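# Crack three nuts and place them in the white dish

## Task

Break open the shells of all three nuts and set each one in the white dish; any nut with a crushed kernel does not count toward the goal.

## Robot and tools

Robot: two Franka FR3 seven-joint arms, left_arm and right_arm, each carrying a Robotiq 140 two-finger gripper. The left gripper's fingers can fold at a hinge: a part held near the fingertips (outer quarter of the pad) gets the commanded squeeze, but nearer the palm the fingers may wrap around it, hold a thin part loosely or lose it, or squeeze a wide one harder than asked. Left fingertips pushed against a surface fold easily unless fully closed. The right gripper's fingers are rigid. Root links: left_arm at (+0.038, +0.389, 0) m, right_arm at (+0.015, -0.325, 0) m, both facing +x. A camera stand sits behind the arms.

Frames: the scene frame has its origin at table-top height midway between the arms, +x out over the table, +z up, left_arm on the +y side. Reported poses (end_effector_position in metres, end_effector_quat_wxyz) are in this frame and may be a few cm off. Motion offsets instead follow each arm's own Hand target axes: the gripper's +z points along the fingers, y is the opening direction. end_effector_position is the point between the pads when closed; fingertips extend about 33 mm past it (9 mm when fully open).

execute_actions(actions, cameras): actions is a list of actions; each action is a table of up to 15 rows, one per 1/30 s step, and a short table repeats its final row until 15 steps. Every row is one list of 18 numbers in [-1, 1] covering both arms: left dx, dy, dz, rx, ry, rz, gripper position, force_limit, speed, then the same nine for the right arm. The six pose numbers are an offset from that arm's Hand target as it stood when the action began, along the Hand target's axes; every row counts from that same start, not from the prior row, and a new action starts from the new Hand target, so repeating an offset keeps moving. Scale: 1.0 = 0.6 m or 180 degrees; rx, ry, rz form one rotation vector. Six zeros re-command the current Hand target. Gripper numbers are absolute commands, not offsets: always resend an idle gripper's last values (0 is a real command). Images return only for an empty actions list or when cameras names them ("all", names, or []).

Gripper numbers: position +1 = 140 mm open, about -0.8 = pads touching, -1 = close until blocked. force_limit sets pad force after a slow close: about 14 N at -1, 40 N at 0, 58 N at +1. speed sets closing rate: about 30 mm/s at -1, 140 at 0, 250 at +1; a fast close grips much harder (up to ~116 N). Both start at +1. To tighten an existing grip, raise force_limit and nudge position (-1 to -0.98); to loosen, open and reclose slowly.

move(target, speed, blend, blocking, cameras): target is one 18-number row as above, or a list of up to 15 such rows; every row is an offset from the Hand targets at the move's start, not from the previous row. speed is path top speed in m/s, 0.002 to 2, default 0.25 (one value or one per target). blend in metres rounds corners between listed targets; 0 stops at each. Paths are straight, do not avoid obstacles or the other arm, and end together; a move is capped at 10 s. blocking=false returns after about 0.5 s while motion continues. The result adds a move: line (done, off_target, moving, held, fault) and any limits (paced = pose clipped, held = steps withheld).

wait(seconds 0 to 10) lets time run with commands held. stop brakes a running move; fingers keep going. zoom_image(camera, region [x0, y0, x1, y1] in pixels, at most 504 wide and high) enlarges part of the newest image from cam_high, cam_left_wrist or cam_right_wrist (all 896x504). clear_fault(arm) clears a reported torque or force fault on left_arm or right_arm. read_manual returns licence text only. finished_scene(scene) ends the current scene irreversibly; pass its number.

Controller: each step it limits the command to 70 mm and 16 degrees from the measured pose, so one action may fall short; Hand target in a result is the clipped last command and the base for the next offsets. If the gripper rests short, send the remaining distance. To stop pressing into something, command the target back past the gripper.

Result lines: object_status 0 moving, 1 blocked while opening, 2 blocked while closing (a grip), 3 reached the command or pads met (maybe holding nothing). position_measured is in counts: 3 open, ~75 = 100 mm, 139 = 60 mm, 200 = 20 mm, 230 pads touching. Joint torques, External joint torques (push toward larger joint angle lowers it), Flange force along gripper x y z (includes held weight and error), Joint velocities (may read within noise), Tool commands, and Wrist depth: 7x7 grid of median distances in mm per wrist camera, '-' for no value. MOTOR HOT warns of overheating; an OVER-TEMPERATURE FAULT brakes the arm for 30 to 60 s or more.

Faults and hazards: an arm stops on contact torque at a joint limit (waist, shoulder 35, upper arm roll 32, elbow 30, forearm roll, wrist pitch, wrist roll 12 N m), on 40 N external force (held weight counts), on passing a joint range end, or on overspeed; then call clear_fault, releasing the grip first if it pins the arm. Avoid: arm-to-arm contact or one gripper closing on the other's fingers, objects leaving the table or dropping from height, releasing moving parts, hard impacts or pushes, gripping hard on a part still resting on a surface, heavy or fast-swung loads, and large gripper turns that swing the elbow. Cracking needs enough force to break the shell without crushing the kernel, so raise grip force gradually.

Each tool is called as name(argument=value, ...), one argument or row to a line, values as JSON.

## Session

Scene 1 is done. Now I'll look at scene 2.

execute_actions(
  actions=[],
)

zoom_image(
  camera="cam_high",
  region=[250, 180, 650, 380],
)

Scene clock: 0.00 s.
left_arm: end_effector_position=(+0.2934, +0.0942, +0.1498) position_measured=3 object_status=3 end_effector_quat_wxyz=(+0.000, +0.699, -0.714, +0.036) | right_arm: end_effector_position=(+0.4034, -0.2718, +0.2163) position_measured=3 object_status=3 end_effector_quat_wxyz=(-0.095, +0.329, +0.822, +0.456)
Joint positions: left_arm=[-0.863 -0.452 0.003 -2.746 0.007 2.366 -0.843] | right_arm=[-0.464 -0.263 -0.067 -2.611 0.913 1.794 1.357]
Joint velocities: within noise
Joint torques (N m): no reading
External joint torques (N m): no reading
Flange force (N): no reading
Wrist depth (mm): cam_left_wrist=[256 252 246 250 253 1050 1077 / 269 266 253 262 773 1114 1086 / 281 281 276 276 782 1164 1186 / 295 124 294 294 503 134 1203 / - 115 311 310 444 393 97 / - 334 331 330 330 - 92 / - 358 354 354 354 - -] | cam_right_wrist=[887 324 394 546 784 - - / 261 306 347 552 777 - - / 253 298 359 476 718 959 - / 245 119 354 459 637 132 - / - 119 339 440 604 124 93 / - 273 324 416 572 - - / - 269 315 398 534 - -]
Hand target: left_arm +0.2934, +0.0942, +0.1498; +0.000, +0.699, -0.714, +0.036 | right_arm +0.4034, -0.2718, +0.2163; -0.095, +0.329, +0.822, +0.456
Tool commands: left_gripper/position=+1.0 left_gripper/force_limit=+1.0 left_gripper/speed=+1.0 right_gripper/position=+1.0 right_gripper/force_limit=+1.0 right_gripper/speed=+1.0
camera_calibration:
cam_left_wrist: T_world_to_cam=[[-0.999252, 0.0219026, -0.0318821, 0.304134], [0.0110423, 0.951466, 0.307555, -0.13917], [0.037071, 0.306973, -0.950996, 0.245045], [0, 0, 0, 1]] pos_world=[0.296359, 0.0505324, 0.285536]
cam_right_wrist: T_world_to_cam=[[0.622083, 0.368672, 0.690719, -0.290308], [0.664431, -0.715263, -0.216635, -0.415645], [0.414178, 0.5937, -0.68991, 0.283734], [0, 0, 0, 1]] pos_world=[0.339247, -0.35872, 0.306229]

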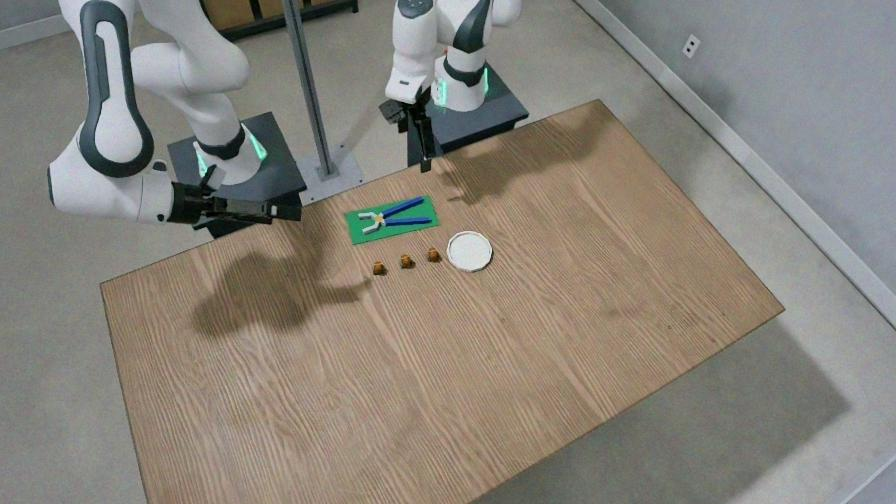

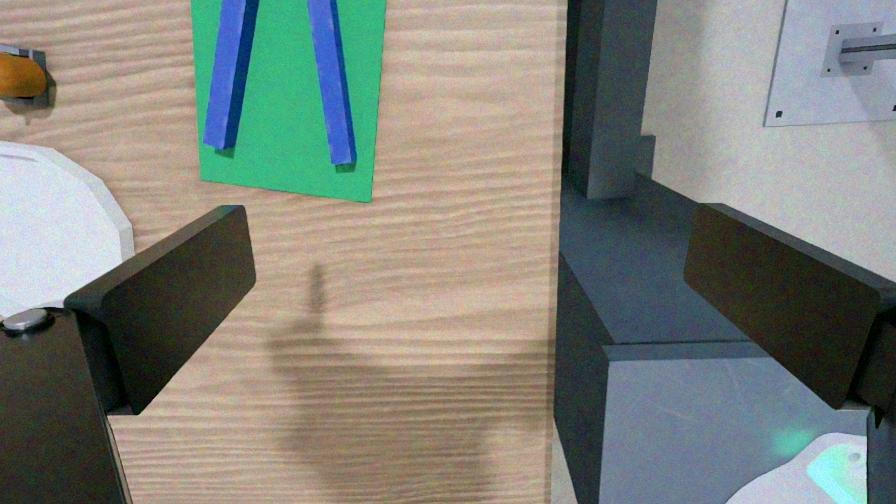

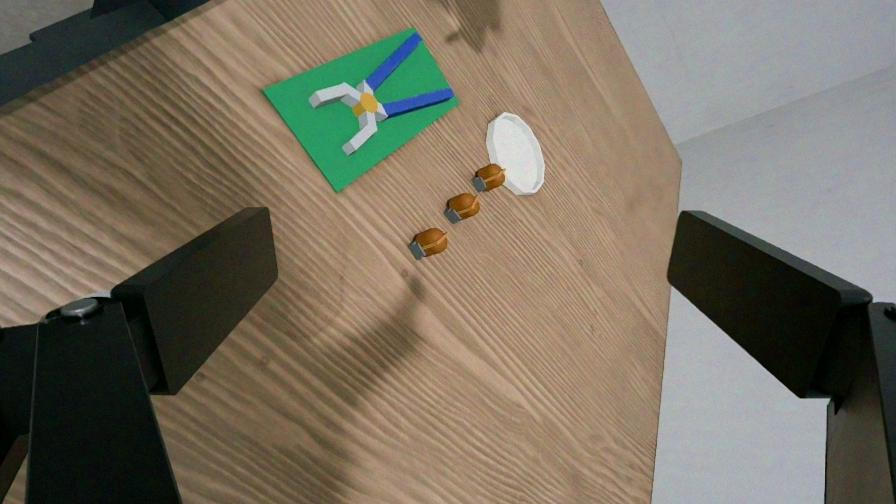

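Scaled by 1.260 from the camera's 896x504 image, which has a finer 1280x720 frame.

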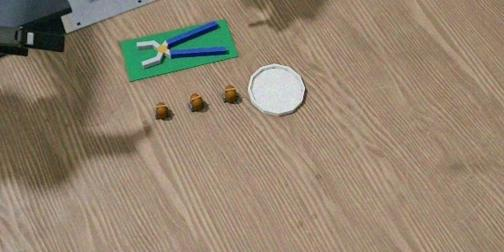

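move(
  target=[
    [-0.547,-0.259,-0.181,0,0,0,1,1,1, 0.1632,0.1170,0.0854,0.3267,0.1827,-0.6327,1,1,1],
    [-0.547,-0.259,-0.181,0,0,0,1,1,1, 0.2325,0.1131,0.4020,0.3267,0.1827,-0.6327,0.4,-1,0],
  ],
  speed=[0.45,0.2],
  blend=[0.03,0],
  cameras=["cam_right_wrist","cam_high"],
)

Scene clock: 82.40 s.
left_arm: end_effector_position=(+0.4511, +0.4232, +0.2490) position_measured=3 object_status=3 end_effector_quat_wxyz=(+0.001, +0.701, -0.712, +0.038) | right_arm: end_effector_position=(+0.3725, +0.0118, +0.1897) position_measured=78 object_status=0 end_effector_quat_wxyz=(-0.001, -0.658, +0.753, +0.001)
Joint positions: left_arm=[-0.679 -0.635 0.705 -2.47 0.376 1.99 -0.201] | right_arm=[0.158 -0.153 0.553 -2.3 0.099 2.164 0.815]
Joint torques (N m): left_arm=[0.72 -6.1 -10.44 23.19 0.79 2.5 0.32] | right_arm=[0.04 -20.67 -3.33 24.36 0.35 2.79 0.19]
External joint torques (N m): left_arm=[0.81 -1.09 0.6 0.39 0.14 -0.22 0.32] | right_arm=[0.06 0.83 -0.79 0.73 -0.28 0.29 0.19]
Flange force (N): left_arm=[-2.6 3.2 -1.7] | right_arm=[-3.9 -4.0 0.9]
Wrist depth (mm): cam_left_wrist=[352 352 346 345 344 345 - / 368 367 365 362 361 359 - / 389 387 384 382 380 378 - / 402 124 407 401 400 143 104 / - 115 429 426 423 423 97 / - 453 454 450 448 457 93 / - 485 482 480 477 1598 -] | cam_right_wrist=[297 296 295 299 294 1021 983 / 312 309 312 306 313 1072 1082 / 334 332 329 325 329 1203 1150 / 355 347 156 354 346 107 1221 / - 81 371 376 378 105 - / - - 402 402 404 - - / - - 434 434 429 - -]
Hand target: left_arm +0.4507, +0.4244, +0.2492; +0.000, +0.699, -0.714, +0.036 | right_arm +0.3737, +0.0122, +0.1897; +0.000, -0.656, +0.755, -0.001
Off the commanded pose: left_arm 0.001 m, 0 deg | right_arm 0.001 m, 0 deg.
move: done
camera_calibration:
cam_right_wrist: T_world_to_cam=[[-0.991633, 0.12893, 0.00634611, 0.376528], [0.122497, 0.924375, 0.361282, -0.125182], [0.0407138, 0.359037, -0.932435, 0.297591], [0, 0, 0, 1]] pos_world=[0.376596, -0.0396769, 0.320321]
Images, in order (width x height): cam_high 896x504, cam_right_wrist 896x504.

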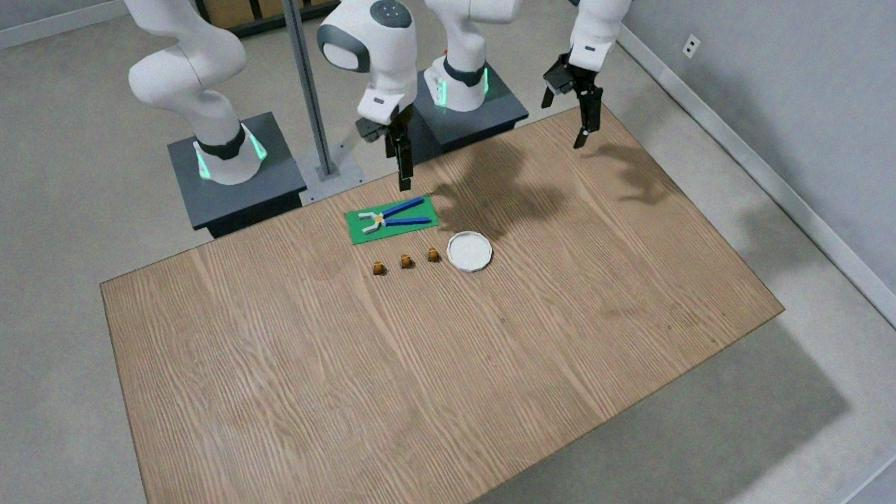

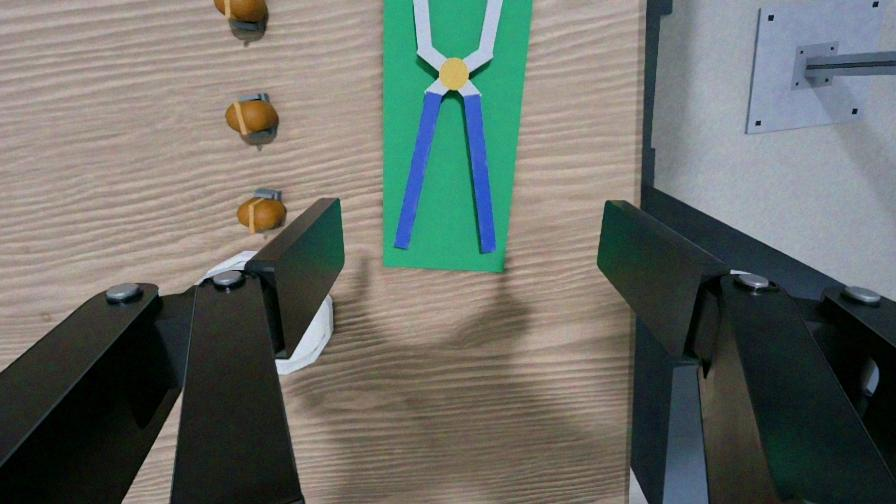

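move(
  target=[0,0,0,0,0,0,1,1,1, -0.0278,-0.018,0.15,0,0,0.0167,0.2,-1,0],
  speed=0.12,
  cameras=["cam_right_wrist"],
)

Scene clock: 112.23 s.
left_arm: end_effector_position=(+0.4511, +0.4232, +0.2490) position_measured=3 object_status=3 end_effector_quat_wxyz=(+0.001, +0.701, -0.712, +0.038) | right_arm: end_effector_position=(+0.3854, +0.0267, +0.0997) position_measured=104 object_status=3 end_effector_quat_wxyz=(-0.002, -0.639, +0.769, +0.000)
Joint positions: left_arm=[-0.679 -0.635 0.705 -2.47 0.376 1.99 -0.201] | right_arm=[0.159 0.074 0.57 -2.329 -0.057 2.388 0.986]
Joint velocities: left_arm=[within noise] | right_arm=[-0.001 0.001 -0.002 0 0.001 -0.001 0.005]
Joint torques (N m): left_arm=[0.69 -6.13 -10.42 23.17 0.8 2.51 0.3] | right_arm=[0.8 -26.06 -0.16 22.4 0.25 2.81 0.13]
External joint torques (N m): left_arm=[0.71 -1.05 0.55 0.32 0.15 -0.22 0.3] | right_arm=[0.77 0.47 -1.45 0.94 -0.27 0.33 0.13]
Flange force (N): left_arm=[-2.4 3.2 -1.6] | right_arm=[-4.7 -3.6 2.4]
Wrist depth (mm): cam_left_wrist=[351 350 347 346 346 345 355 / 368 363 366 363 360 362 - / 386 385 384 382 382 380 380 / 402 124 403 403 400 143 106 / - 115 426 423 422 423 97 / - 455 452 449 451 457 93 / - 483 484 480 477 1629 -] | cam_right_wrist=[217 217 217 204 215 217 983 / 229 227 229 216 227 230 1000 / 244 243 243 235 238 244 1077 / 260 253 152 256 148 250 1077 / - 84 272 275 275 101 85 / - - 296 295 296 - - / - - 319 318 319 - -]
Hand target: left_arm +0.4507, +0.4244, +0.2492; +0.000, +0.699, -0.714, +0.036 | right_arm +0.3868, +0.0271, +0.0997; +0.000, -0.636, +0.772, -0.001
Off the commanded pose: left_arm 0.001 m, 0 deg | right_arm 0.001 m, 0 deg.
move: done
camera_calibration:
cam_right_wrist: T_world_to_cam=[[-0.983856, 0.178864, 0.00596142, 0.383642], [0.168969, 0.917417, 0.360271, -0.125608], [0.0589705, 0.355462, -0.932829, 0.200953], [0, 0, 0, 1]] pos_world=[0.386822, -0.0248157, 0.230421]
Images, in order (width x height): cam_right_wrist 896x504.

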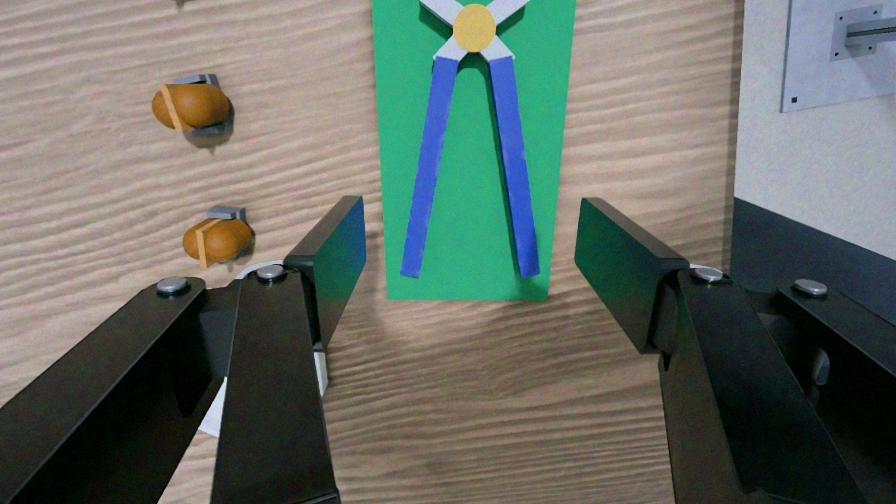

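move(
  target=[
    [0,0,0,0,0,0,1,1,1, 0,0.0058,0.09,0,0,0,0.2,-1,0],
    [0,0,0,0,0,0,1,1,1, 0,0.0058,0.1055,0,0,0,0.2,-1,0],
  ],
  speed=[0.08,0.02],
  blend=[0.002,0],
  cameras=["cam_right_wrist"],
)

Scene clock: 124.73 s.
left_arm: end_effector_position=(+0.4511, +0.4232, +0.2490) position_measured=3 object_status=3 end_effector_quat_wxyz=(+0.001, +0.701, -0.712, +0.038) | right_arm: end_effector_position=(+0.3829, +0.0277, +0.0370) position_measured=104 object_status=3 end_effector_quat_wxyz=(-0.001, -0.638, +0.770, +0.000)
Joint positions: left_arm=[-0.679 -0.635 0.705 -2.47 0.376 1.99 -0.201] | right_arm=[0.204 0.216 0.517 -2.359 -0.187 2.538 1.083]
Joint velocities: left_arm=[within noise] | right_arm=[-0.001 0.001 0 -0.001 -0.001 0.003 0.005]
Joint torques (N m): left_arm=[0.71 -6.13 -10.46 23.14 0.8 2.51 0.28] | right_arm=[0.85 -29.6 1.98 19.41 0.17 2.77 0.23]
External joint torques (N m): left_arm=[0.74 -0.99 0.57 0.18 0.15 -0.24 0.28] | right_arm=[0.78 0.1 -1.45 0.2 -0.27 0.29 0.23]
Flange force (N): left_arm=[-2.3 3.4 -1.3] | right_arm=[-2.8 -1.1 4.0]
Wrist depth (mm): cam_left_wrist=[353 349 348 346 345 345 - / 368 366 365 363 362 359 - / 386 386 384 384 380 380 - / 405 124 405 403 400 143 112 / - 115 426 425 421 421 97 / - 453 453 450 447 456 92 / - 481 484 481 474 1569 -] | cam_right_wrist=[161 162 161 146 162 160 162 / 147 171 170 155 166 169 925 / 184 182 179 164 176 179 995 / 192 189 151 184 147 186 473 / - 84 126 - 183 101 77 / - - 221 220 220 - - / - - 238 238 238 - -]
Hand target: left_arm +0.4507, +0.4244, +0.2492; +0.000, +0.699, -0.714, +0.036 | right_arm +0.3834, +0.0277, +0.0364; +0.000, -0.636, +0.772, -0.001
Off the commanded pose: left_arm 0.001 m, 0 deg | right_arm 0.001 m, 0 deg.
move: done
camera_calibration:
cam_right_wrist: T_world_to_cam=[[-0.983756, 0.179448, 0.00477176, 0.381359], [0.169056, 0.917188, 0.360815, -0.103612], [0.060371, 0.35576, -0.932625, 0.141704], [0, 0, 0, 1]] pos_world=[0.384126, -0.0238152, 0.167722]
Images, in order (width x height): cam_right_wrist 896x504.

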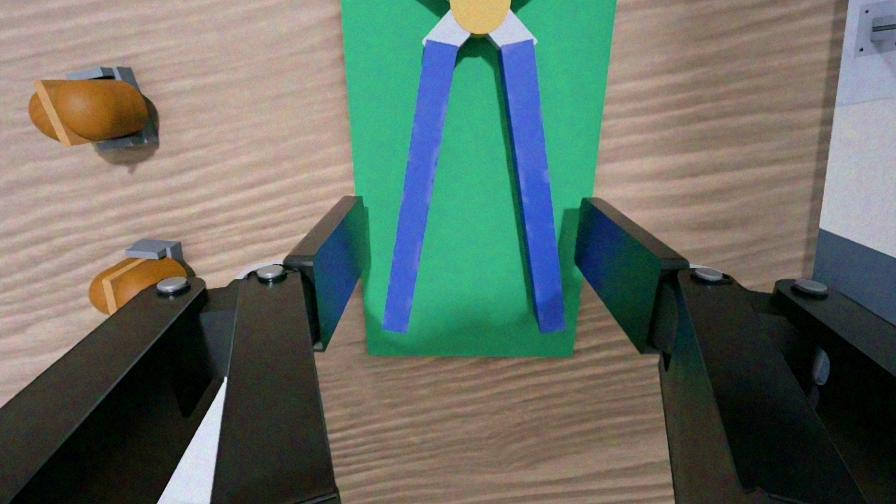

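move(
  target=[0,0,0,0,0,0,1,1,1, 0,0,0,0,0,0,-1,-1,-1],
)

wait(
  seconds=0.8,
  cameras=["cam_right_wrist"],
)

Scene clock: 134.50 s.
left_arm: end_effector_position=(+0.4511, +0.4232, +0.2490) position_measured=3 object_status=3 end_effector_quat_wxyz=(+0.001, +0.701, -0.712, +0.038) | right_arm: end_effector_position=(+0.3841, +0.0319, +0.0401) position_measured=230 object_status=0 end_effector_quat_wxyz=(+0.004, -0.640, +0.768, -0.001)
Joint positions: left_arm=[-0.679 -0.635 0.705 -2.47 0.376 1.99 -0.201] | right_arm=[0.214 0.212 0.514 -2.356 -0.187 2.541 1.085]
Joint torques (N m): left_arm=[0.7 -6.11 -10.42 23.13 0.8 2.5 0.32] | right_arm=[-0.91 -27.46 0.21 17.64 0.2 2.36 0.09]
External joint torques (N m): left_arm=[0.71 -0.94 0.59 0.17 0.15 -0.24 0.32] | right_arm=[-0.99 2.26 -3.15 -1.66 -0.24 -0.14 0.09]
Flange force (N): left_arm=[-2.4 3.2 -1.3] | right_arm=[0.0 -3.4 8.8]
Wrist depth (mm): cam_left_wrist=[349 349 348 348 345 343 - / 368 366 365 363 360 359 362 / 385 385 385 382 380 379 380 / 401 124 404 401 403 143 101 / - 115 428 426 423 422 97 / - 457 455 448 449 461 92 / - 487 484 478 477 1589 -] | cam_right_wrist=[163 165 164 149 159 162 164 / 148 173 172 - 177 171 925 / 186 185 180 - 183 182 987 / 195 193 194 110 193 194 195 / 213 208 81 - 87 201 207 / 223 - - - - - 336 / - - - - - - -]
Hand target: left_arm +0.4507, +0.4244, +0.2492; +0.000, +0.699, -0.714, +0.036 | right_arm +0.3834, +0.0277, +0.0364; +0.000, -0.636, +0.771, +0.000
Off the commanded pose: left_arm 0.001 m, 0 deg | right_arm 0.006 m, 1 deg.
move: off_target (right_arm)

Scene clock: 135.30 s.
left_arm: end_effector_position=(+0.4511, +0.4232, +0.2490) position_measured=3 object_status=3 end_effector_quat_wxyz=(+0.001, +0.701, -0.712, +0.038) | right_arm: end_effector_position=(+0.3841, +0.0319, +0.0401) position_measured=230 object_status=3 end_effector_quat_wxyz=(+0.004, -0.640, +0.768, -0.001)
Joint positions: left_arm=[-0.679 -0.635 0.705 -2.47 0.376 1.99 -0.201] | right_arm=[0.214 0.212 0.514 -2.356 -0.187 2.541 1.085]
Joint torques (N m): left_arm=[0.72 -6.08 -10.46 23.13 0.8 2.49 0.31] | right_arm=[-0.91 -27.43 0.21 17.65 0.2 2.37 0.05]
External joint torques (N m): left_arm=[0.72 -1 0.51 0.27 0.15 -0.23 0.32] | right_arm=[-0.85 2.33 -3.03 -1.69 -0.24 -0.13 0.05]
Flange force (N): left_arm=[-2.3 3.2 -1.5] | right_arm=[-0.2 -3.3 8.9]
Wrist depth (mm): cam_left_wrist=[351 348 348 345 346 345 - / 368 365 365 365 362 359 - / 386 383 382 381 381 378 380 / 403 124 402 402 400 143 106 / - 115 430 425 421 421 96 / - 450 452 451 448 458 92 / - 486 484 478 477 1589 -] | cam_right_wrist=[163 165 164 148 - 162 161 / 148 172 172 162 173 172 173 / 186 185 181 179 183 182 987 / 196 193 194 110 192 194 472 / 213 209 81 - 87 201 205 / 222 - - - - - - / - - - - - - -]
Hand target: left_arm +0.4507, +0.4244, +0.2492; +0.000, +0.699, -0.714, +0.036 | right_arm +0.3834, +0.0277, +0.0364; +0.000, -0.636, +0.771, +0.000
Tool commands: left_gripper/position=+1.0 left_gripper/force_limit=+1.0 left_gripper/speed=+1.0 right_gripper/position=-1.0 right_gripper/force_limit=-1.0 right_gripper/speed=-1.0
Off the commanded pose: left_arm 0.001 m, 0 deg | right_arm 0.006 m, 1 deg.
wait: 0.80 s; at rest by 0.17 s
camera_calibration:
cam_right_wrist: T_world_to_cam=[[-0.98444, 0.175702, -0.00262739, 0.382478], [0.162517, 0.916045, 0.366673, -0.106412], [0.0668321, 0.360541, -0.930346, 0.140278], [0, 0, 0, 1]] pos_world=[0.384445, -0.0202999, 0.17053]
Images, in order (width x height): cam_right_wrist 896x504.

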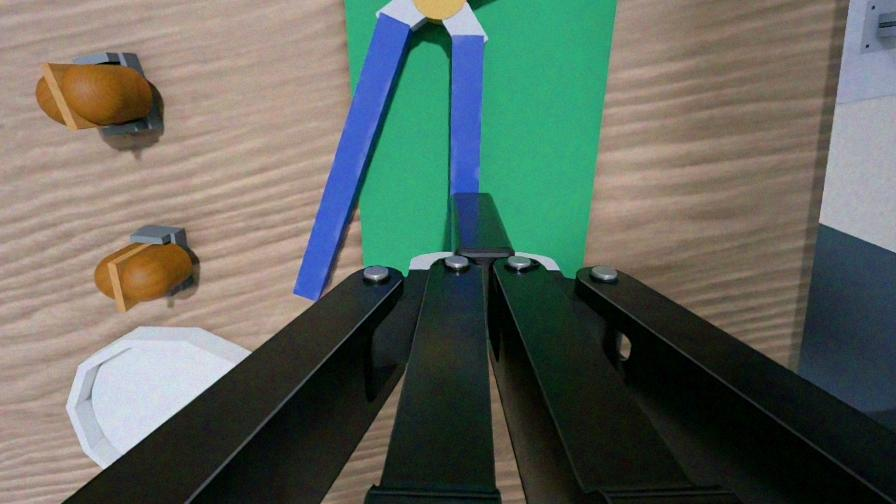

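move(
  target=[
    [0,0,0,0,0,0,1,1,1, 0,0,-0.1,0,0,0,-1,-1,-1],
    [0,0,0,0,0,0,1,1,1, 0,0,-0.1,0,0,0,0.2,-1,0],
  ],
  speed=0.08,
  cameras=["cam_right_wrist"],
)

Scene clock: 156.63 s.
left_arm: end_effector_position=(+0.4511, +0.4232, +0.2490) position_measured=3 object_status=3 end_effector_quat_wxyz=(+0.001, +0.701, -0.712, +0.038) | right_arm: end_effector_position=(+0.3842, +0.0278, +0.0960) position_measured=104 object_status=0 end_effector_quat_wxyz=(+0.001, -0.635, +0.773, -0.001)
Joint positions: left_arm=[-0.679 -0.635 0.705 -2.47 0.376 1.99 -0.201] | right_arm=[0.183 0.077 0.551 -2.337 -0.065 2.404 1.007]
Joint torques (N m): left_arm=[0.69 -6.15 -10.46 23.16 0.81 2.51 0.3] | right_arm=[0.27 -27.81 0.16 21.84 1.03 2.44 -0.37]
External joint torques (N m): left_arm=[0.69 -0.96 0.55 0.19 0.15 -0.24 0.3] | right_arm=[0.28 -1 -1.1 0.46 0.51 -0.06 -0.37]
Flange force (N): left_arm=[-2.3 3.2 -1.3] | right_arm=[3.1 0.3 -3.7]
Wrist depth (mm): cam_left_wrist=[350 351 348 346 344 343 - / 368 367 367 364 362 360 - / 386 384 383 382 380 378 385 / 403 124 405 401 400 143 102 / - 115 427 424 422 423 97 / - 453 451 452 445 460 92 / - 484 484 480 477 1598 -] | cam_right_wrist=[215 215 215 197 214 212 - / 228 221 226 208 223 223 1035 / 242 240 237 241 237 237 1035 / 257 249 151 - 148 245 - / - 84 269 270 272 101 85 / - - 293 292 291 - - / - - 316 317 313 - -]
Hand target: left_arm +0.4507, +0.4244, +0.2492; +0.000, +0.699, -0.714, +0.036 | right_arm +0.3834, +0.0277, +0.0964; +0.000, -0.636, +0.771, +0.000
Off the commanded pose: left_arm 0.001 m, 0 deg | right_arm 0.001 m, 0 deg.
move: done
camera_calibration:
cam_right_wrist: T_world_to_cam=[[-0.981908, 0.189357, -0.000381339, 0.381969], [0.176413, 0.915518, 0.361531, -0.128053], [0.0688075, 0.354923, -0.93236, 0.193364], [0, 0, 0, 1]] pos_world=[0.384344, -0.0237231, 0.226726]
Images, in order (width x height): cam_right_wrist 896x504.

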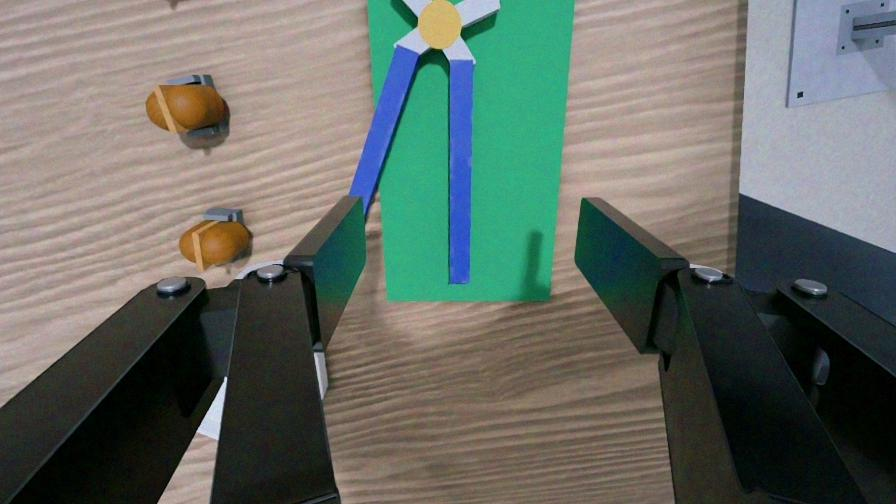

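move(
  target=[
    [0,0,0,0,0,0,1,1,1, 0.0037,-0.0405,0,0,0,0.057,0.04,-1,0],
    [0,0,0,0,0,0,1,1,1, 0.0037,-0.0405,0.06,0,0,0.057,0.04,-1,0],
  ],
  speed=0.08,
  blend=[0.005,0],
  cameras=["cam_right_wrist"],
)

Scene clock: 179.00 s.
left_arm: end_effector_position=(+0.4511, +0.4232, +0.2490) position_measured=3 object_status=3 end_effector_quat_wxyz=(+0.001, +0.701, -0.712, +0.038) | right_arm: end_effector_position=(+0.4057, +0.0207, +0.0606) position_measured=124 object_status=3 end_effector_quat_wxyz=(-0.002, -0.567, +0.824, +0.000)
Joint positions: left_arm=[-0.679 -0.635 0.705 -2.47 0.376 1.99 -0.201] | right_arm=[0.207 0.187 0.483 -2.311 -0.137 2.47 1.186]
Joint velocities: left_arm=[within noise] | right_arm=[0.001 0 0 0 -0.001 0.001 0.007]
Joint torques (N m): left_arm=[0.7 -6.05 -10.51 23.16 0.82 2.5 0.3] | right_arm=[0.87 -30.42 1.4 20.89 0.22 2.79 0.21]
External joint torques (N m): left_arm=[0.71 -0.87 0.51 0.21 0.17 -0.24 0.3] | right_arm=[0.84 -0.07 -1.42 0.62 -0.26 0.32 0.21]
Flange force (N): left_arm=[-2.3 3.0 -1.3] | right_arm=[-3.4 -1.2 2.5]
Wrist depth (mm): cam_left_wrist=[349 351 348 347 346 342 350 / 370 366 366 364 362 359 347 / 388 387 385 382 379 378 - / 403 124 405 399 399 143 101 / - 115 425 425 423 421 97 / - 457 455 451 447 457 92 / - 485 481 480 479 1589 -] | cam_right_wrist=[182 183 183 168 179 181 185 / 193 193 193 181 191 192 197 / 205 202 202 191 202 203 206 / 219 215 121 206 130 214 217 / - 81 106 237 209 90 91 / - - - 249 249 - - / - - - 270 269 - -]
Hand target: left_arm +0.4507, +0.4244, +0.2492; +0.000, +0.699, -0.714, +0.036 | right_arm +0.4068, +0.0209, +0.0604; +0.000, -0.565, +0.825, +0.000
Off the commanded pose: left_arm 0.001 m, 0 deg | right_arm 0.001 m, 0 deg.
move: done
camera_calibration:
cam_right_wrist: T_world_to_cam=[[-0.936179, 0.351476, 0.0057454, 0.382002], [0.329841, 0.872668, 0.360077, -0.17382], [0.121545, 0.338992, -0.932905, 0.140343], [0, 0, 0, 1]] pos_world=[0.397897, -0.0301529, 0.191321]
Images, in order (width x height): cam_right_wrist 896x504.

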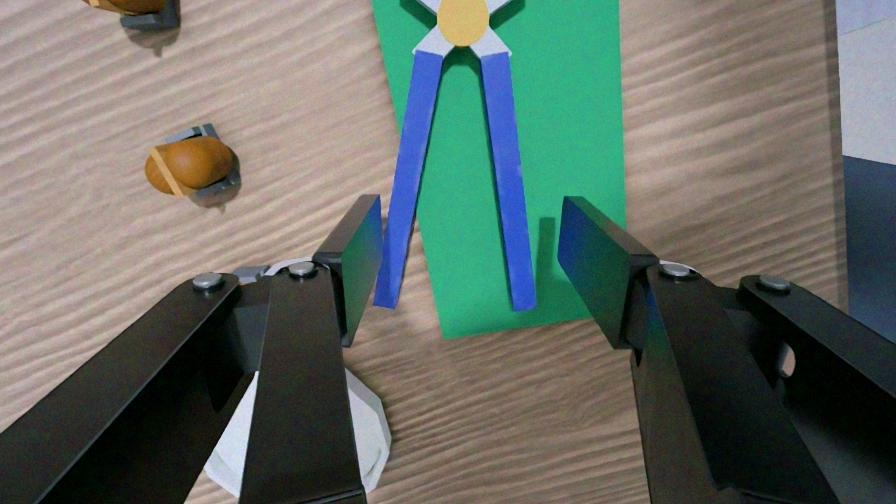

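move(
  target=[
    [0,0,0,0,0,0,1,1,1, 0,-0.0063,0.03,0,0,0.005,0.04,-1,0],
    [0,0,0,0,0,0,1,1,1, 0,-0.0063,0.045,0,0,0.005,0.04,-1,0],
  ],
  speed=[0.05,0.012],
  blend=[0.002,0],
  cameras=["cam_right_wrist"],
)

zoom_image(
  camera="cam_right_wrist",
  region=[320, 150, 620, 370],
)

Scene clock: 193.67 s.
left_arm: end_effector_position=(+0.4511, +0.4232, +0.2490) position_measured=3 object_status=3 end_effector_quat_wxyz=(+0.001, +0.701, -0.712, +0.038) | right_arm: end_effector_position=(+0.4092, +0.0192, +0.0337) position_measured=124 object_status=3 end_effector_quat_wxyz=(-0.002, -0.561, +0.828, +0.000)
Joint positions: left_arm=[-0.679 -0.635 0.705 -2.47 0.376 1.99 -0.201] | right_arm=[0.235 0.252 0.442 -2.31 -0.184 2.527 1.229]
Joint velocities: left_arm=[within noise] | right_arm=[0.004 0.002 -0.002 -0.001 -0.001 0.005 0.005]
Joint torques (N m): left_arm=[0.7 -6.14 -10.41 23.15 0.8 2.5 0.29] | right_arm=[1.23 -32.07 1.79 19.98 0.19 2.77 0.12]
External joint torques (N m): left_arm=[0.66 -0.97 0.53 0.21 0.14 -0.23 0.29] | right_arm=[1.28 0.08 -1.66 0.59 -0.26 0.3 0.12]
Flange force (N): left_arm=[-2.2 3.1 -1.4] | right_arm=[-4.2 -0.9 3.7]
Wrist depth (mm): cam_left_wrist=[352 351 346 347 346 344 - / 367 367 365 364 362 361 - / 386 384 382 381 380 378 362 / 404 124 404 401 398 143 106 / - 115 425 425 426 420 97 / - 455 455 452 448 457 92 / - 479 480 480 476 1589 -] | cam_right_wrist=[161 159 158 145 154 158 157 / 168 168 168 154 164 166 167 / 179 161 176 162 164 177 177 / 190 187 121 186 130 186 188 / 200 81 106 203 179 90 196 / - - 218 217 217 - - / - - - 234 235 - -]
Hand target: left_arm +0.4507, +0.4244, +0.2492; +0.000, +0.699, -0.714, +0.036 | right_arm +0.4103, +0.0195, +0.0334; +0.000, -0.558, +0.830, +0.000
Off the commanded pose: left_arm 0.001 m, 0 deg | right_arm 0.001 m, 0 deg.
move: done
camera_calibration:
cam_right_wrist: T_world_to_cam=[[-0.930411, 0.366476, 0.00548875, 0.383355], [0.343804, 0.867466, 0.359585, -0.169555], [0.127018, 0.336449, -0.933096, 0.113124], [0, 0, 0, 1]] pos_world=[0.400603, -0.0314673, 0.164421]
Images, in order (width x height): cam_right_wrist 896x504.

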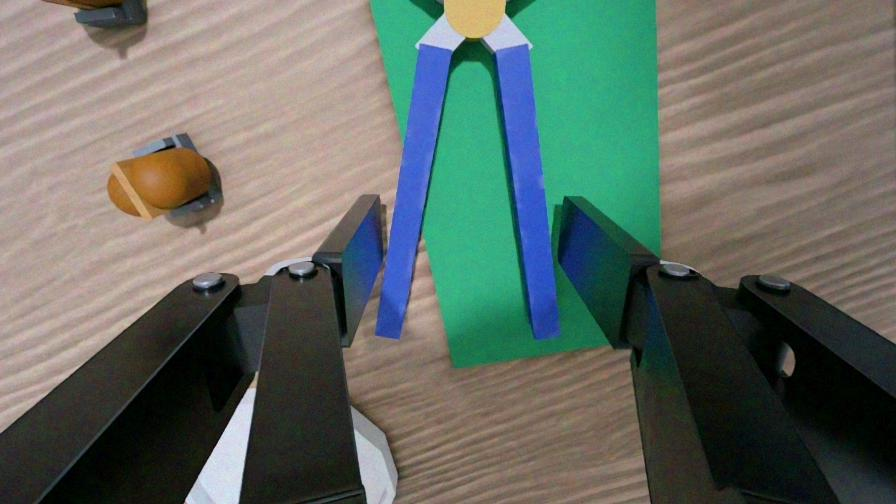

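Scaled by 1.680 from the camera's 896x504 image, which has a finer 1280x720 frame.

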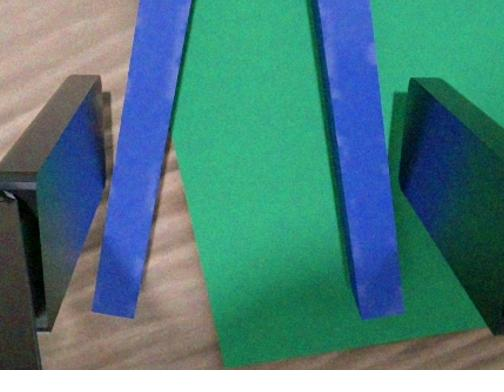

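move(
  target=[0,0,0,0,0,0,1,1,1, 0,0,0,0,0,0,-0.2,-1,-1],
  cameras=["cam_right_wrist"],
)

Scene clock: 199.57 s.
left_arm: end_effector_position=(+0.4511, +0.4232, +0.2490) position_measured=3 object_status=3 end_effector_quat_wxyz=(+0.001, +0.701, -0.712, +0.038) | right_arm: end_effector_position=(+0.4103, +0.0202, +0.0342) position_measured=154 object_status=0 end_effector_quat_wxyz=(+0.000, -0.560, +0.828, +0.000)
Joint positions: left_arm=[-0.679 -0.635 0.705 -2.47 0.376 1.99 -0.201] | right_arm=[0.238 0.252 0.439 -2.309 -0.185 2.53 1.23]
Joint torques (N m): left_arm=[0.73 -6.12 -10.43 23.17 0.8 2.51 0.3] | right_arm=[0.81 -31.99 2.22 19.24 0.56 2.49 0.12]
External joint torques (N m): left_arm=[0.74 -1.02 0.54 0.32 0.15 -0.21 0.31] | right_arm=[0.87 0.19 -1.2 -0.14 0.11 0.02 0.12]
Flange force (N): left_arm=[-2.4 3.1 -1.6] | right_arm=[-1.4 0.1 2.1]
Wrist depth (mm): cam_left_wrist=[351 348 348 347 345 343 - / 368 366 363 362 358 360 - / 385 384 381 382 378 378 385 / 401 124 403 403 400 143 107 / - 115 427 423 423 423 97 / - 454 456 449 451 460 92 / - 485 484 478 479 1589 -] | cam_right_wrist=[161 159 159 146 - 158 158 / 168 168 168 151 164 168 167 / 179 162 178 163 174 178 177 / 191 191 186 167 134 187 188 / 202 76 - 203 115 - 199 / - - - 219 219 - - / - - - 236 - - -]
Hand target: left_arm +0.4507, +0.4244, +0.2492; +0.000, +0.699, -0.714, +0.036 | right_arm +0.4103, +0.0195, +0.0334; +0.000, -0.558, +0.830, +0.000
Off the commanded pose: left_arm 0.001 m, 0 deg | right_arm 0.001 m, 0 deg.
move: done
camera_calibration:
cam_right_wrist: T_world_to_cam=[[-0.929951, 0.367666, 0.00360129, 0.383916], [0.343888, 0.86626, 0.362402, -0.17109], [0.130123, 0.338255, -0.932015, 0.111804], [0, 0, 0, 1]] pos_world=[0.401311, -0.0307629, 0.164824]
Images, in order (width x height): cam_right_wrist 896x504.

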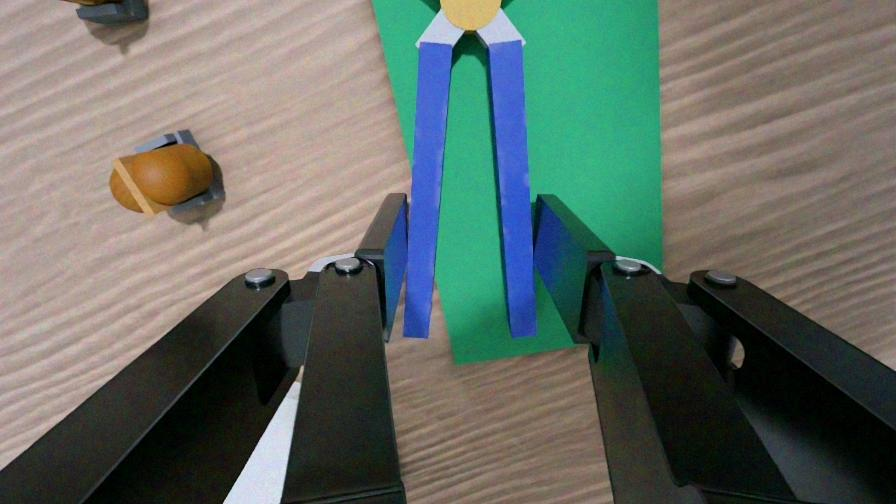

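move(
  target=[0,0,0,0,0,0,1,1,1, 0,0,0,0,0,0,-1,-1,-1],
)

wait(
  seconds=0.5,
  cameras=["cam_right_wrist"],
)

Scene clock: 203.00 s.
left_arm: end_effector_position=(+0.4511, +0.4232, +0.2490) position_measured=3 object_status=3 end_effector_quat_wxyz=(+0.001, +0.701, -0.712, +0.038) | right_arm: end_effector_position=(+0.4110, +0.0203, +0.0346) position_measured=188 object_status=2 end_effector_quat_wxyz=(+0.001, -0.560, +0.829, +0.000)
Joint positions: left_arm=[-0.679 -0.635 0.705 -2.47 0.376 1.99 -0.201] | right_arm=[0.239 0.251 0.438 -2.308 -0.185 2.531 1.23]
Joint torques (N m): left_arm=[0.7 -6.17 -10.47 23.2 0.8 2.49 0.31] | right_arm=[0.93 -31.86 2.11 18.99 0.61 2.65 0.12]
External joint torques (N m): left_arm=[0.7 -1.18 0.46 0.39 0.15 -0.22 0.31] | right_arm=[0.75 0.4 -1.52 -0.47 0.16 0.15 0.12]
Flange force (N): left_arm=[-2.3 3.6 -2.0] | right_arm=[-0.5 0.2 3.0]
Wrist depth (mm): cam_left_wrist=[351 350 348 344 345 344 - / 367 366 366 362 359 359 - / 385 386 381 380 381 379 - / 404 124 405 400 400 143 101 / - 115 427 426 422 421 97 / - 457 452 450 449 459 93 / - 485 484 484 477 1598 -] | cam_right_wrist=[162 160 159 144 - 158 157 / 169 169 168 155 - 168 167 / 180 160 178 165 178 177 177 / 192 191 188 169 136 189 189 / 205 200 - 181 - 94 202 / - - - 220 - 73 - / - - - 237 - - -]
Hand target: left_arm +0.4507, +0.4244, +0.2492; +0.000, +0.699, -0.714, +0.036 | right_arm +0.4103, +0.0195, +0.0334; +0.000, -0.558, +0.830, +0.000
Off the commanded pose: left_arm 0.001 m, 0 deg | right_arm 0.002 m, 0 deg.
move: done

Scene clock: 203.50 s.
left_arm: end_effector_position=(+0.4511, +0.4232, +0.2490) position_measured=3 object_status=3 end_effector_quat_wxyz=(+0.001, +0.701, -0.712, +0.038) | right_arm: end_effector_position=(+0.4110, +0.0203, +0.0346) position_measured=188 object_status=2 end_effector_quat_wxyz=(+0.001, -0.560, +0.829, +0.000)
Joint positions: left_arm=[-0.679 -0.635 0.705 -2.47 0.376 1.99 -0.201] | right_arm=[0.24 0.251 0.438 -2.308 -0.185 2.531 1.23]
Joint torques (N m): left_arm=[0.68 -6.11 -10.45 23.18 0.8 2.51 0.28] | right_arm=[1 -31.87 2.12 19 0.63 2.66 0.1]
External joint torques (N m): left_arm=[0.64 -1.01 0.5 0.22 0.14 -0.23 0.28] | right_arm=[1.06 0.22 -1.27 -0.33 0.17 0.19 0.1]
Flange force (N): left_arm=[-2.2 3.2 -1.5] | right_arm=[-0.8 0.6 2.6]
Wrist depth (mm): cam_left_wrist=[351 349 349 344 345 343 - / 368 368 366 364 362 361 - / 385 386 382 382 381 379 - / 403 124 407 401 400 143 106 / - 115 427 427 424 421 97 / - 455 455 451 448 457 92 / - 485 486 477 478 1598 -] | cam_right_wrist=[159 159 159 145 157 158 158 / 169 169 169 158 165 168 167 / 179 161 179 165 - 178 177 / 192 191 188 170 136 189 189 / 206 199 - 198 - 94 203 / - - - 219 - 73 - / - - - 237 - - -]
Hand target: left_arm +0.4507, +0.4244, +0.2492; +0.000, +0.699, -0.714, +0.036 | right_arm +0.4103, +0.0195, +0.0334; +0.000, -0.558, +0.830, +0.000
Tool commands: left_gripper/position=+1.0 left_gripper/force_limit=+1.0 left_gripper/speed=+1.0 right_gripper/position=-1.0 right_gripper/force_limit=-1.0 right_gripper/speed=-1.0
Off the commanded pose: left_arm 0.001 m, 0 deg | right_arm 0.002 m, 0 deg.
wait: 0.50 s; at rest by 0.17 s
camera_calibration:
cam_right_wrist: T_world_to_cam=[[-0.929745, 0.368195, 0.00252326, 0.384495], [0.343873, 0.865839, 0.363421, -0.171548], [0.131625, 0.338757, -0.931622, 0.111366], [0, 0, 0, 1]] pos_world=[0.401814, -0.0307618, 0.165125]
Images, in order (width x height): cam_right_wrist 896x504.

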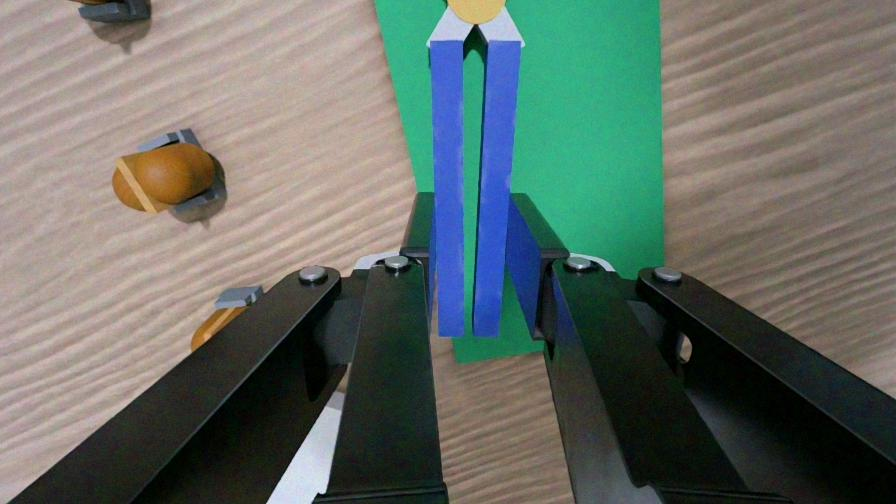

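move(
  target=[0,0,0,0,0,0,1,1,1, 0,0,-0.261,0,0,0,-1,-1,-1],
  speed=0.1,
  cameras=["cam_right_wrist","cam_high"],
)

zoom_image(
  camera="cam_high",
  region=[350, 150, 490, 290],
)

Scene clock: 213.50 s.
left_arm: end_effector_position=(+0.4511, +0.4232, +0.2490) position_measured=3 object_status=3 end_effector_quat_wxyz=(+0.001, +0.701, -0.712, +0.038) | right_arm: end_effector_position=(+0.4100, +0.0199, +0.1888) position_measured=188 object_status=2 end_effector_quat_wxyz=(+0.000, -0.557, +0.831, -0.002)
Joint positions: left_arm=[-0.679 -0.635 0.705 -2.47 0.376 1.99 -0.201] | right_arm=[0.205 -0.039 0.48 -2.193 0.017 2.158 1.097]
Joint velocities: left_arm=[within noise] | right_arm=[0.001 0.001 0 0 0 -0.003 -0.007]
Joint torques (N m): left_arm=[0.71 -6.05 -10.42 23.21 0.8 2.5 0.29] | right_arm=[0.05 -27.32 -2.09 24.99 1.13 2.53 -0.39]
External joint torques (N m): left_arm=[0.72 -0.89 0.58 0.3 0.15 -0.24 0.3] | right_arm=[0.12 -0.98 -1.42 1.19 0.48 0.03 -0.39]
Flange force (N): left_arm=[-2.4 2.7 -1.5] | right_arm=[1.6 -1.4 -3.5]
Wrist depth (mm): cam_left_wrist=[351 351 348 346 345 344 - / 369 365 366 363 360 359 - / 388 384 382 381 380 377 369 / 402 124 405 404 402 143 102 / - 115 430 427 425 421 97 / - 455 452 453 446 458 92 / - 486 483 481 477 1608 -] | cam_right_wrist=[298 297 295 205 294 1026 1062 / 314 315 309 198 314 772 1092 / 335 333 331 172 326 327 523 / 356 353 343 115 340 350 - / 378 370 - 146 - - - / - - - 404 - 73 - / - - - - - - -]
Hand target: left_arm +0.4507, +0.4244, +0.2492; +0.000, +0.699, -0.714, +0.036 | right_arm +0.4103, +0.0196, +0.1900; +0.000, -0.558, +0.830, +0.000
Off the commanded pose: left_arm 0.001 m, 0 deg | right_arm 0.001 m, 0 deg.
move: done
camera_calibration:
cam_right_wrist: T_world_to_cam=[[-0.926773, 0.375622, 0.0000068015, 0.382267], [0.350425, 0.864597, 0.360102, -0.228957], [0.135256, 0.333735, -0.932913, 0.254235], [0, 0, 0, 1]] pos_world=[0.40012, -0.0304792, 0.319624]
Images, in order (width x height): cam_high 896x504, cam_right_wrist 896x504.

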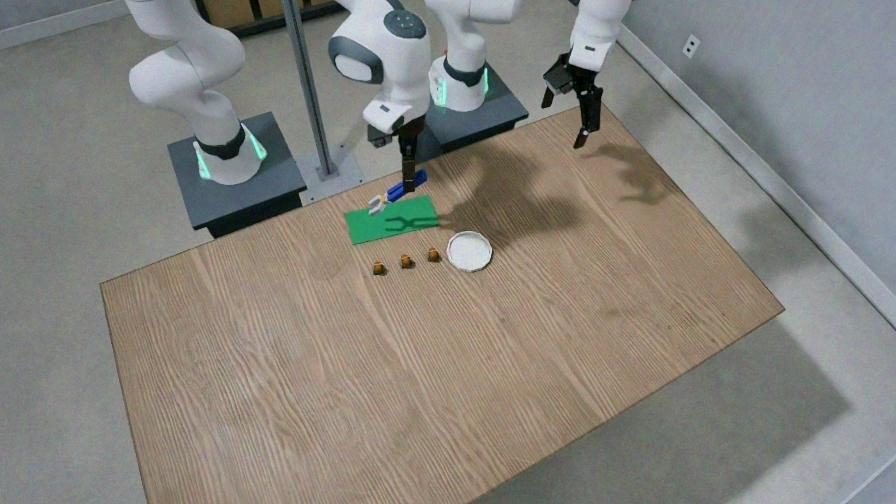

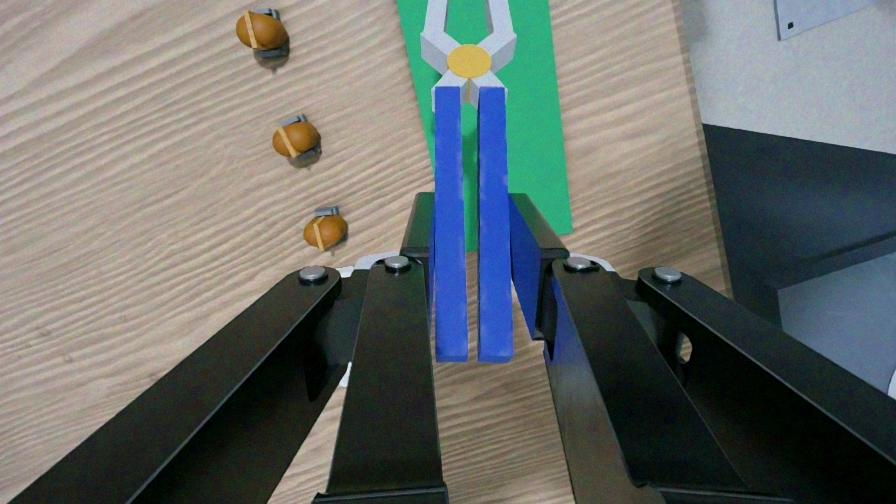

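Scaled by 3.600 from the camera's 896x504 image, which has a finer 1280x720 frame.

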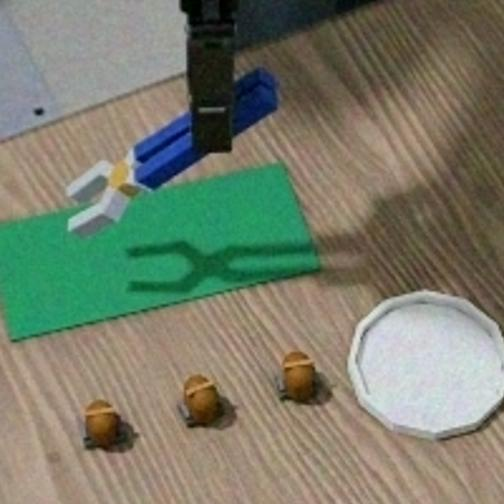

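move(
  target=[0,0,0,0,0,0,1,1,1, 0,0,0,0,0,0,-0.4,-1,-1],
)

wait(
  seconds=1.0,
  cameras=["cam_right_wrist","cam_high"],
)

Scene clock: 223.87 s.
left_arm: end_effector_position=(+0.4511, +0.4232, +0.2490) position_measured=3 object_status=3 end_effector_quat_wxyz=(+0.001, +0.701, -0.712, +0.038) | right_arm: end_effector_position=(+0.4097, +0.0196, +0.1887) position_measured=179 object_status=3 end_effector_quat_wxyz=(-0.001, -0.557, +0.830, -0.002)
Joint positions: left_arm=[-0.679 -0.635 0.705 -2.47 0.376 1.99 -0.201] | right_arm=[0.205 -0.039 0.48 -2.193 0.017 2.157 1.096]
Joint torques (N m): left_arm=[0.72 -6.12 -10.42 23.19 0.8 2.51 0.28] | right_arm=[0.11 -27.35 -2 25.03 1.08 2.63 -0.38]
External joint torques (N m): left_arm=[0.76 -1 0.59 0.26 0.15 -0.23 0.29] | right_arm=[0.1 -1.19 -1.42 1.44 0.43 0.17 -0.38]
Flange force (N): left_arm=[-2.4 3.2 -1.4] | right_arm=[1.5 -1.5 -3.7]
Wrist depth (mm): cam_left_wrist=[351 350 348 347 347 346 344 / 368 367 365 363 361 361 361 / 387 384 383 381 380 379 - / 403 124 405 402 402 143 101 / - 115 427 427 425 422 97 / - 455 452 452 449 457 92 / - 485 481 479 477 1608 -] | cam_right_wrist=[298 296 296 303 292 1008 1030 / 313 314 312 301 309 318 1097 / 333 333 330 326 327 331 - / 357 355 346 255 153 349 - / 383 - - 136 123 94 - / - - - 404 - 76 - / - - - 435 - - -]
Hand target: left_arm +0.4507, +0.4244, +0.2492; +0.000, +0.699, -0.714, +0.036 | right_arm +0.4103, +0.0196, +0.1900; +0.000, -0.558, +0.830, +0.000
Off the commanded pose: left_arm 0.001 m, 0 deg | right_arm 0.001 m, 0 deg.
move: done

Scene clock: 224.87 s.
left_arm: end_effector_position=(+0.4511, +0.4232, +0.2490) position_measured=3 object_status=3 end_effector_quat_wxyz=(+0.001, +0.701, -0.712, +0.038) | right_arm: end_effector_position=(+0.4097, +0.0195, +0.1887) position_measured=179 object_status=3 end_effector_quat_wxyz=(-0.001, -0.557, +0.830, -0.002)
Joint positions: left_arm=[-0.679 -0.635 0.705 -2.47 0.376 1.99 -0.201] | right_arm=[0.205 -0.039 0.48 -2.193 0.017 2.157 1.095]
Joint torques (N m): left_arm=[0.7 -6.1 -10.42 23.14 0.8 2.5 0.32] | right_arm=[0.09 -27.28 -1.99 25.06 1.07 2.71 -0.37]
External joint torques (N m): left_arm=[0.76 -1.05 0.61 0.25 0.15 -0.24 0.32] | right_arm=[0.04 -0.94 -1.46 1.35 0.43 0.24 -0.37]
Flange force (N): left_arm=[-2.5 3.3 -1.4] | right_arm=[1.0 -1.8 -3.1]
Wrist depth (mm): cam_left_wrist=[351 349 349 345 345 344 - / 368 367 366 363 361 362 - / 387 385 383 381 378 377 - / 403 124 405 403 400 143 102 / - 115 428 425 423 423 96 / - 455 451 450 448 462 92 / - 485 484 478 476 1619 -] | cam_right_wrist=[298 298 294 - 294 1021 1072 / 315 313 313 305 315 1077 1092 / 334 332 333 204 327 332 - / 355 354 345 159 154 354 - / 379 - - 378 - 94 - / - - - 401 - 76 - / - - - 433 - - -]
Hand target: left_arm +0.4507, +0.4244, +0.2492; +0.000, +0.699, -0.714, +0.036 | right_arm +0.4103, +0.0196, +0.1900; +0.000, -0.558, +0.830, +0.000
Tool commands: left_gripper/position=+1.0 left_gripper/force_limit=+1.0 left_gripper/speed=+1.0 right_gripper/position=-0.4 right_gripper/force_limit=-1.0 right_gripper/speed=-1.0
Off the commanded pose: left_arm 0.001 m, 0 deg | right_arm 0.001 m, 0 deg.
wait: 1.00 s; at rest by 0.17 s
camera_calibration:
cam_right_wrist: T_world_to_cam=[[-0.927271, 0.374388, 0.000947145, 0.382237], [0.349761, 0.865367, 0.358896, -0.227984], [0.133547, 0.333125, -0.933377, 0.255055], [0, 0, 0, 1]] pos_world=[0.400116, -0.0307803, 0.319523]
Images, in order (width x height): cam_high 896x504, cam_right_wrist 896x504.

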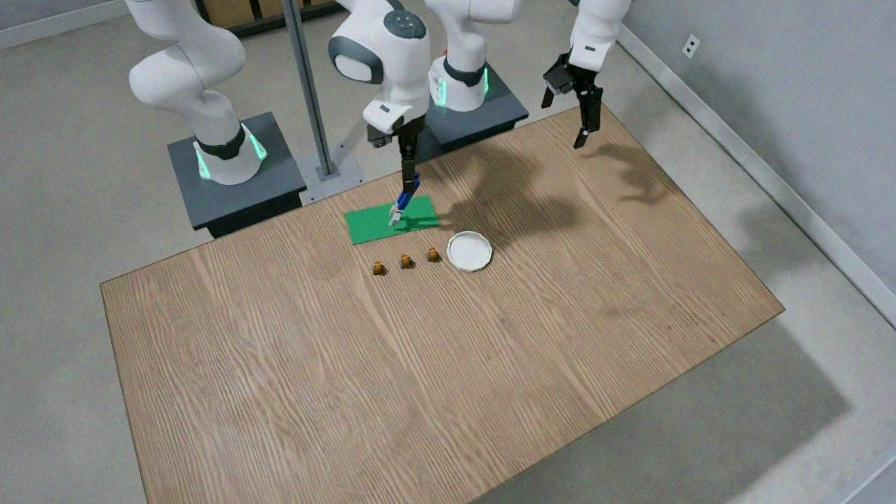

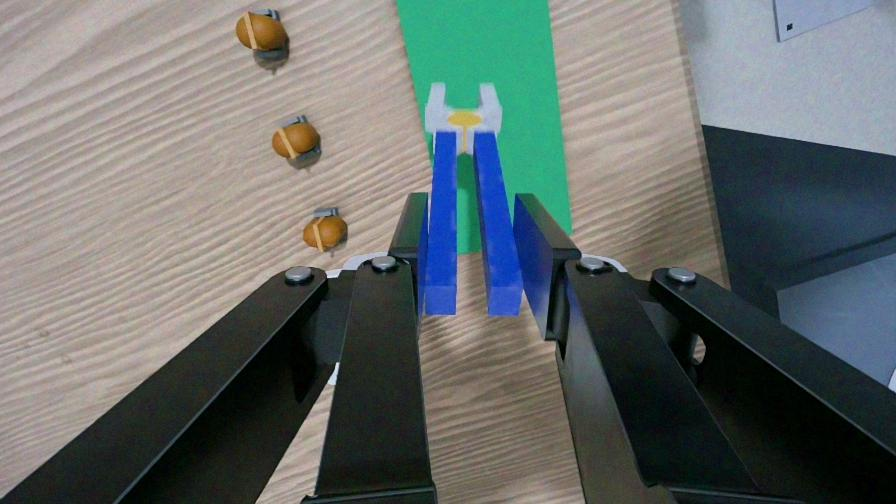

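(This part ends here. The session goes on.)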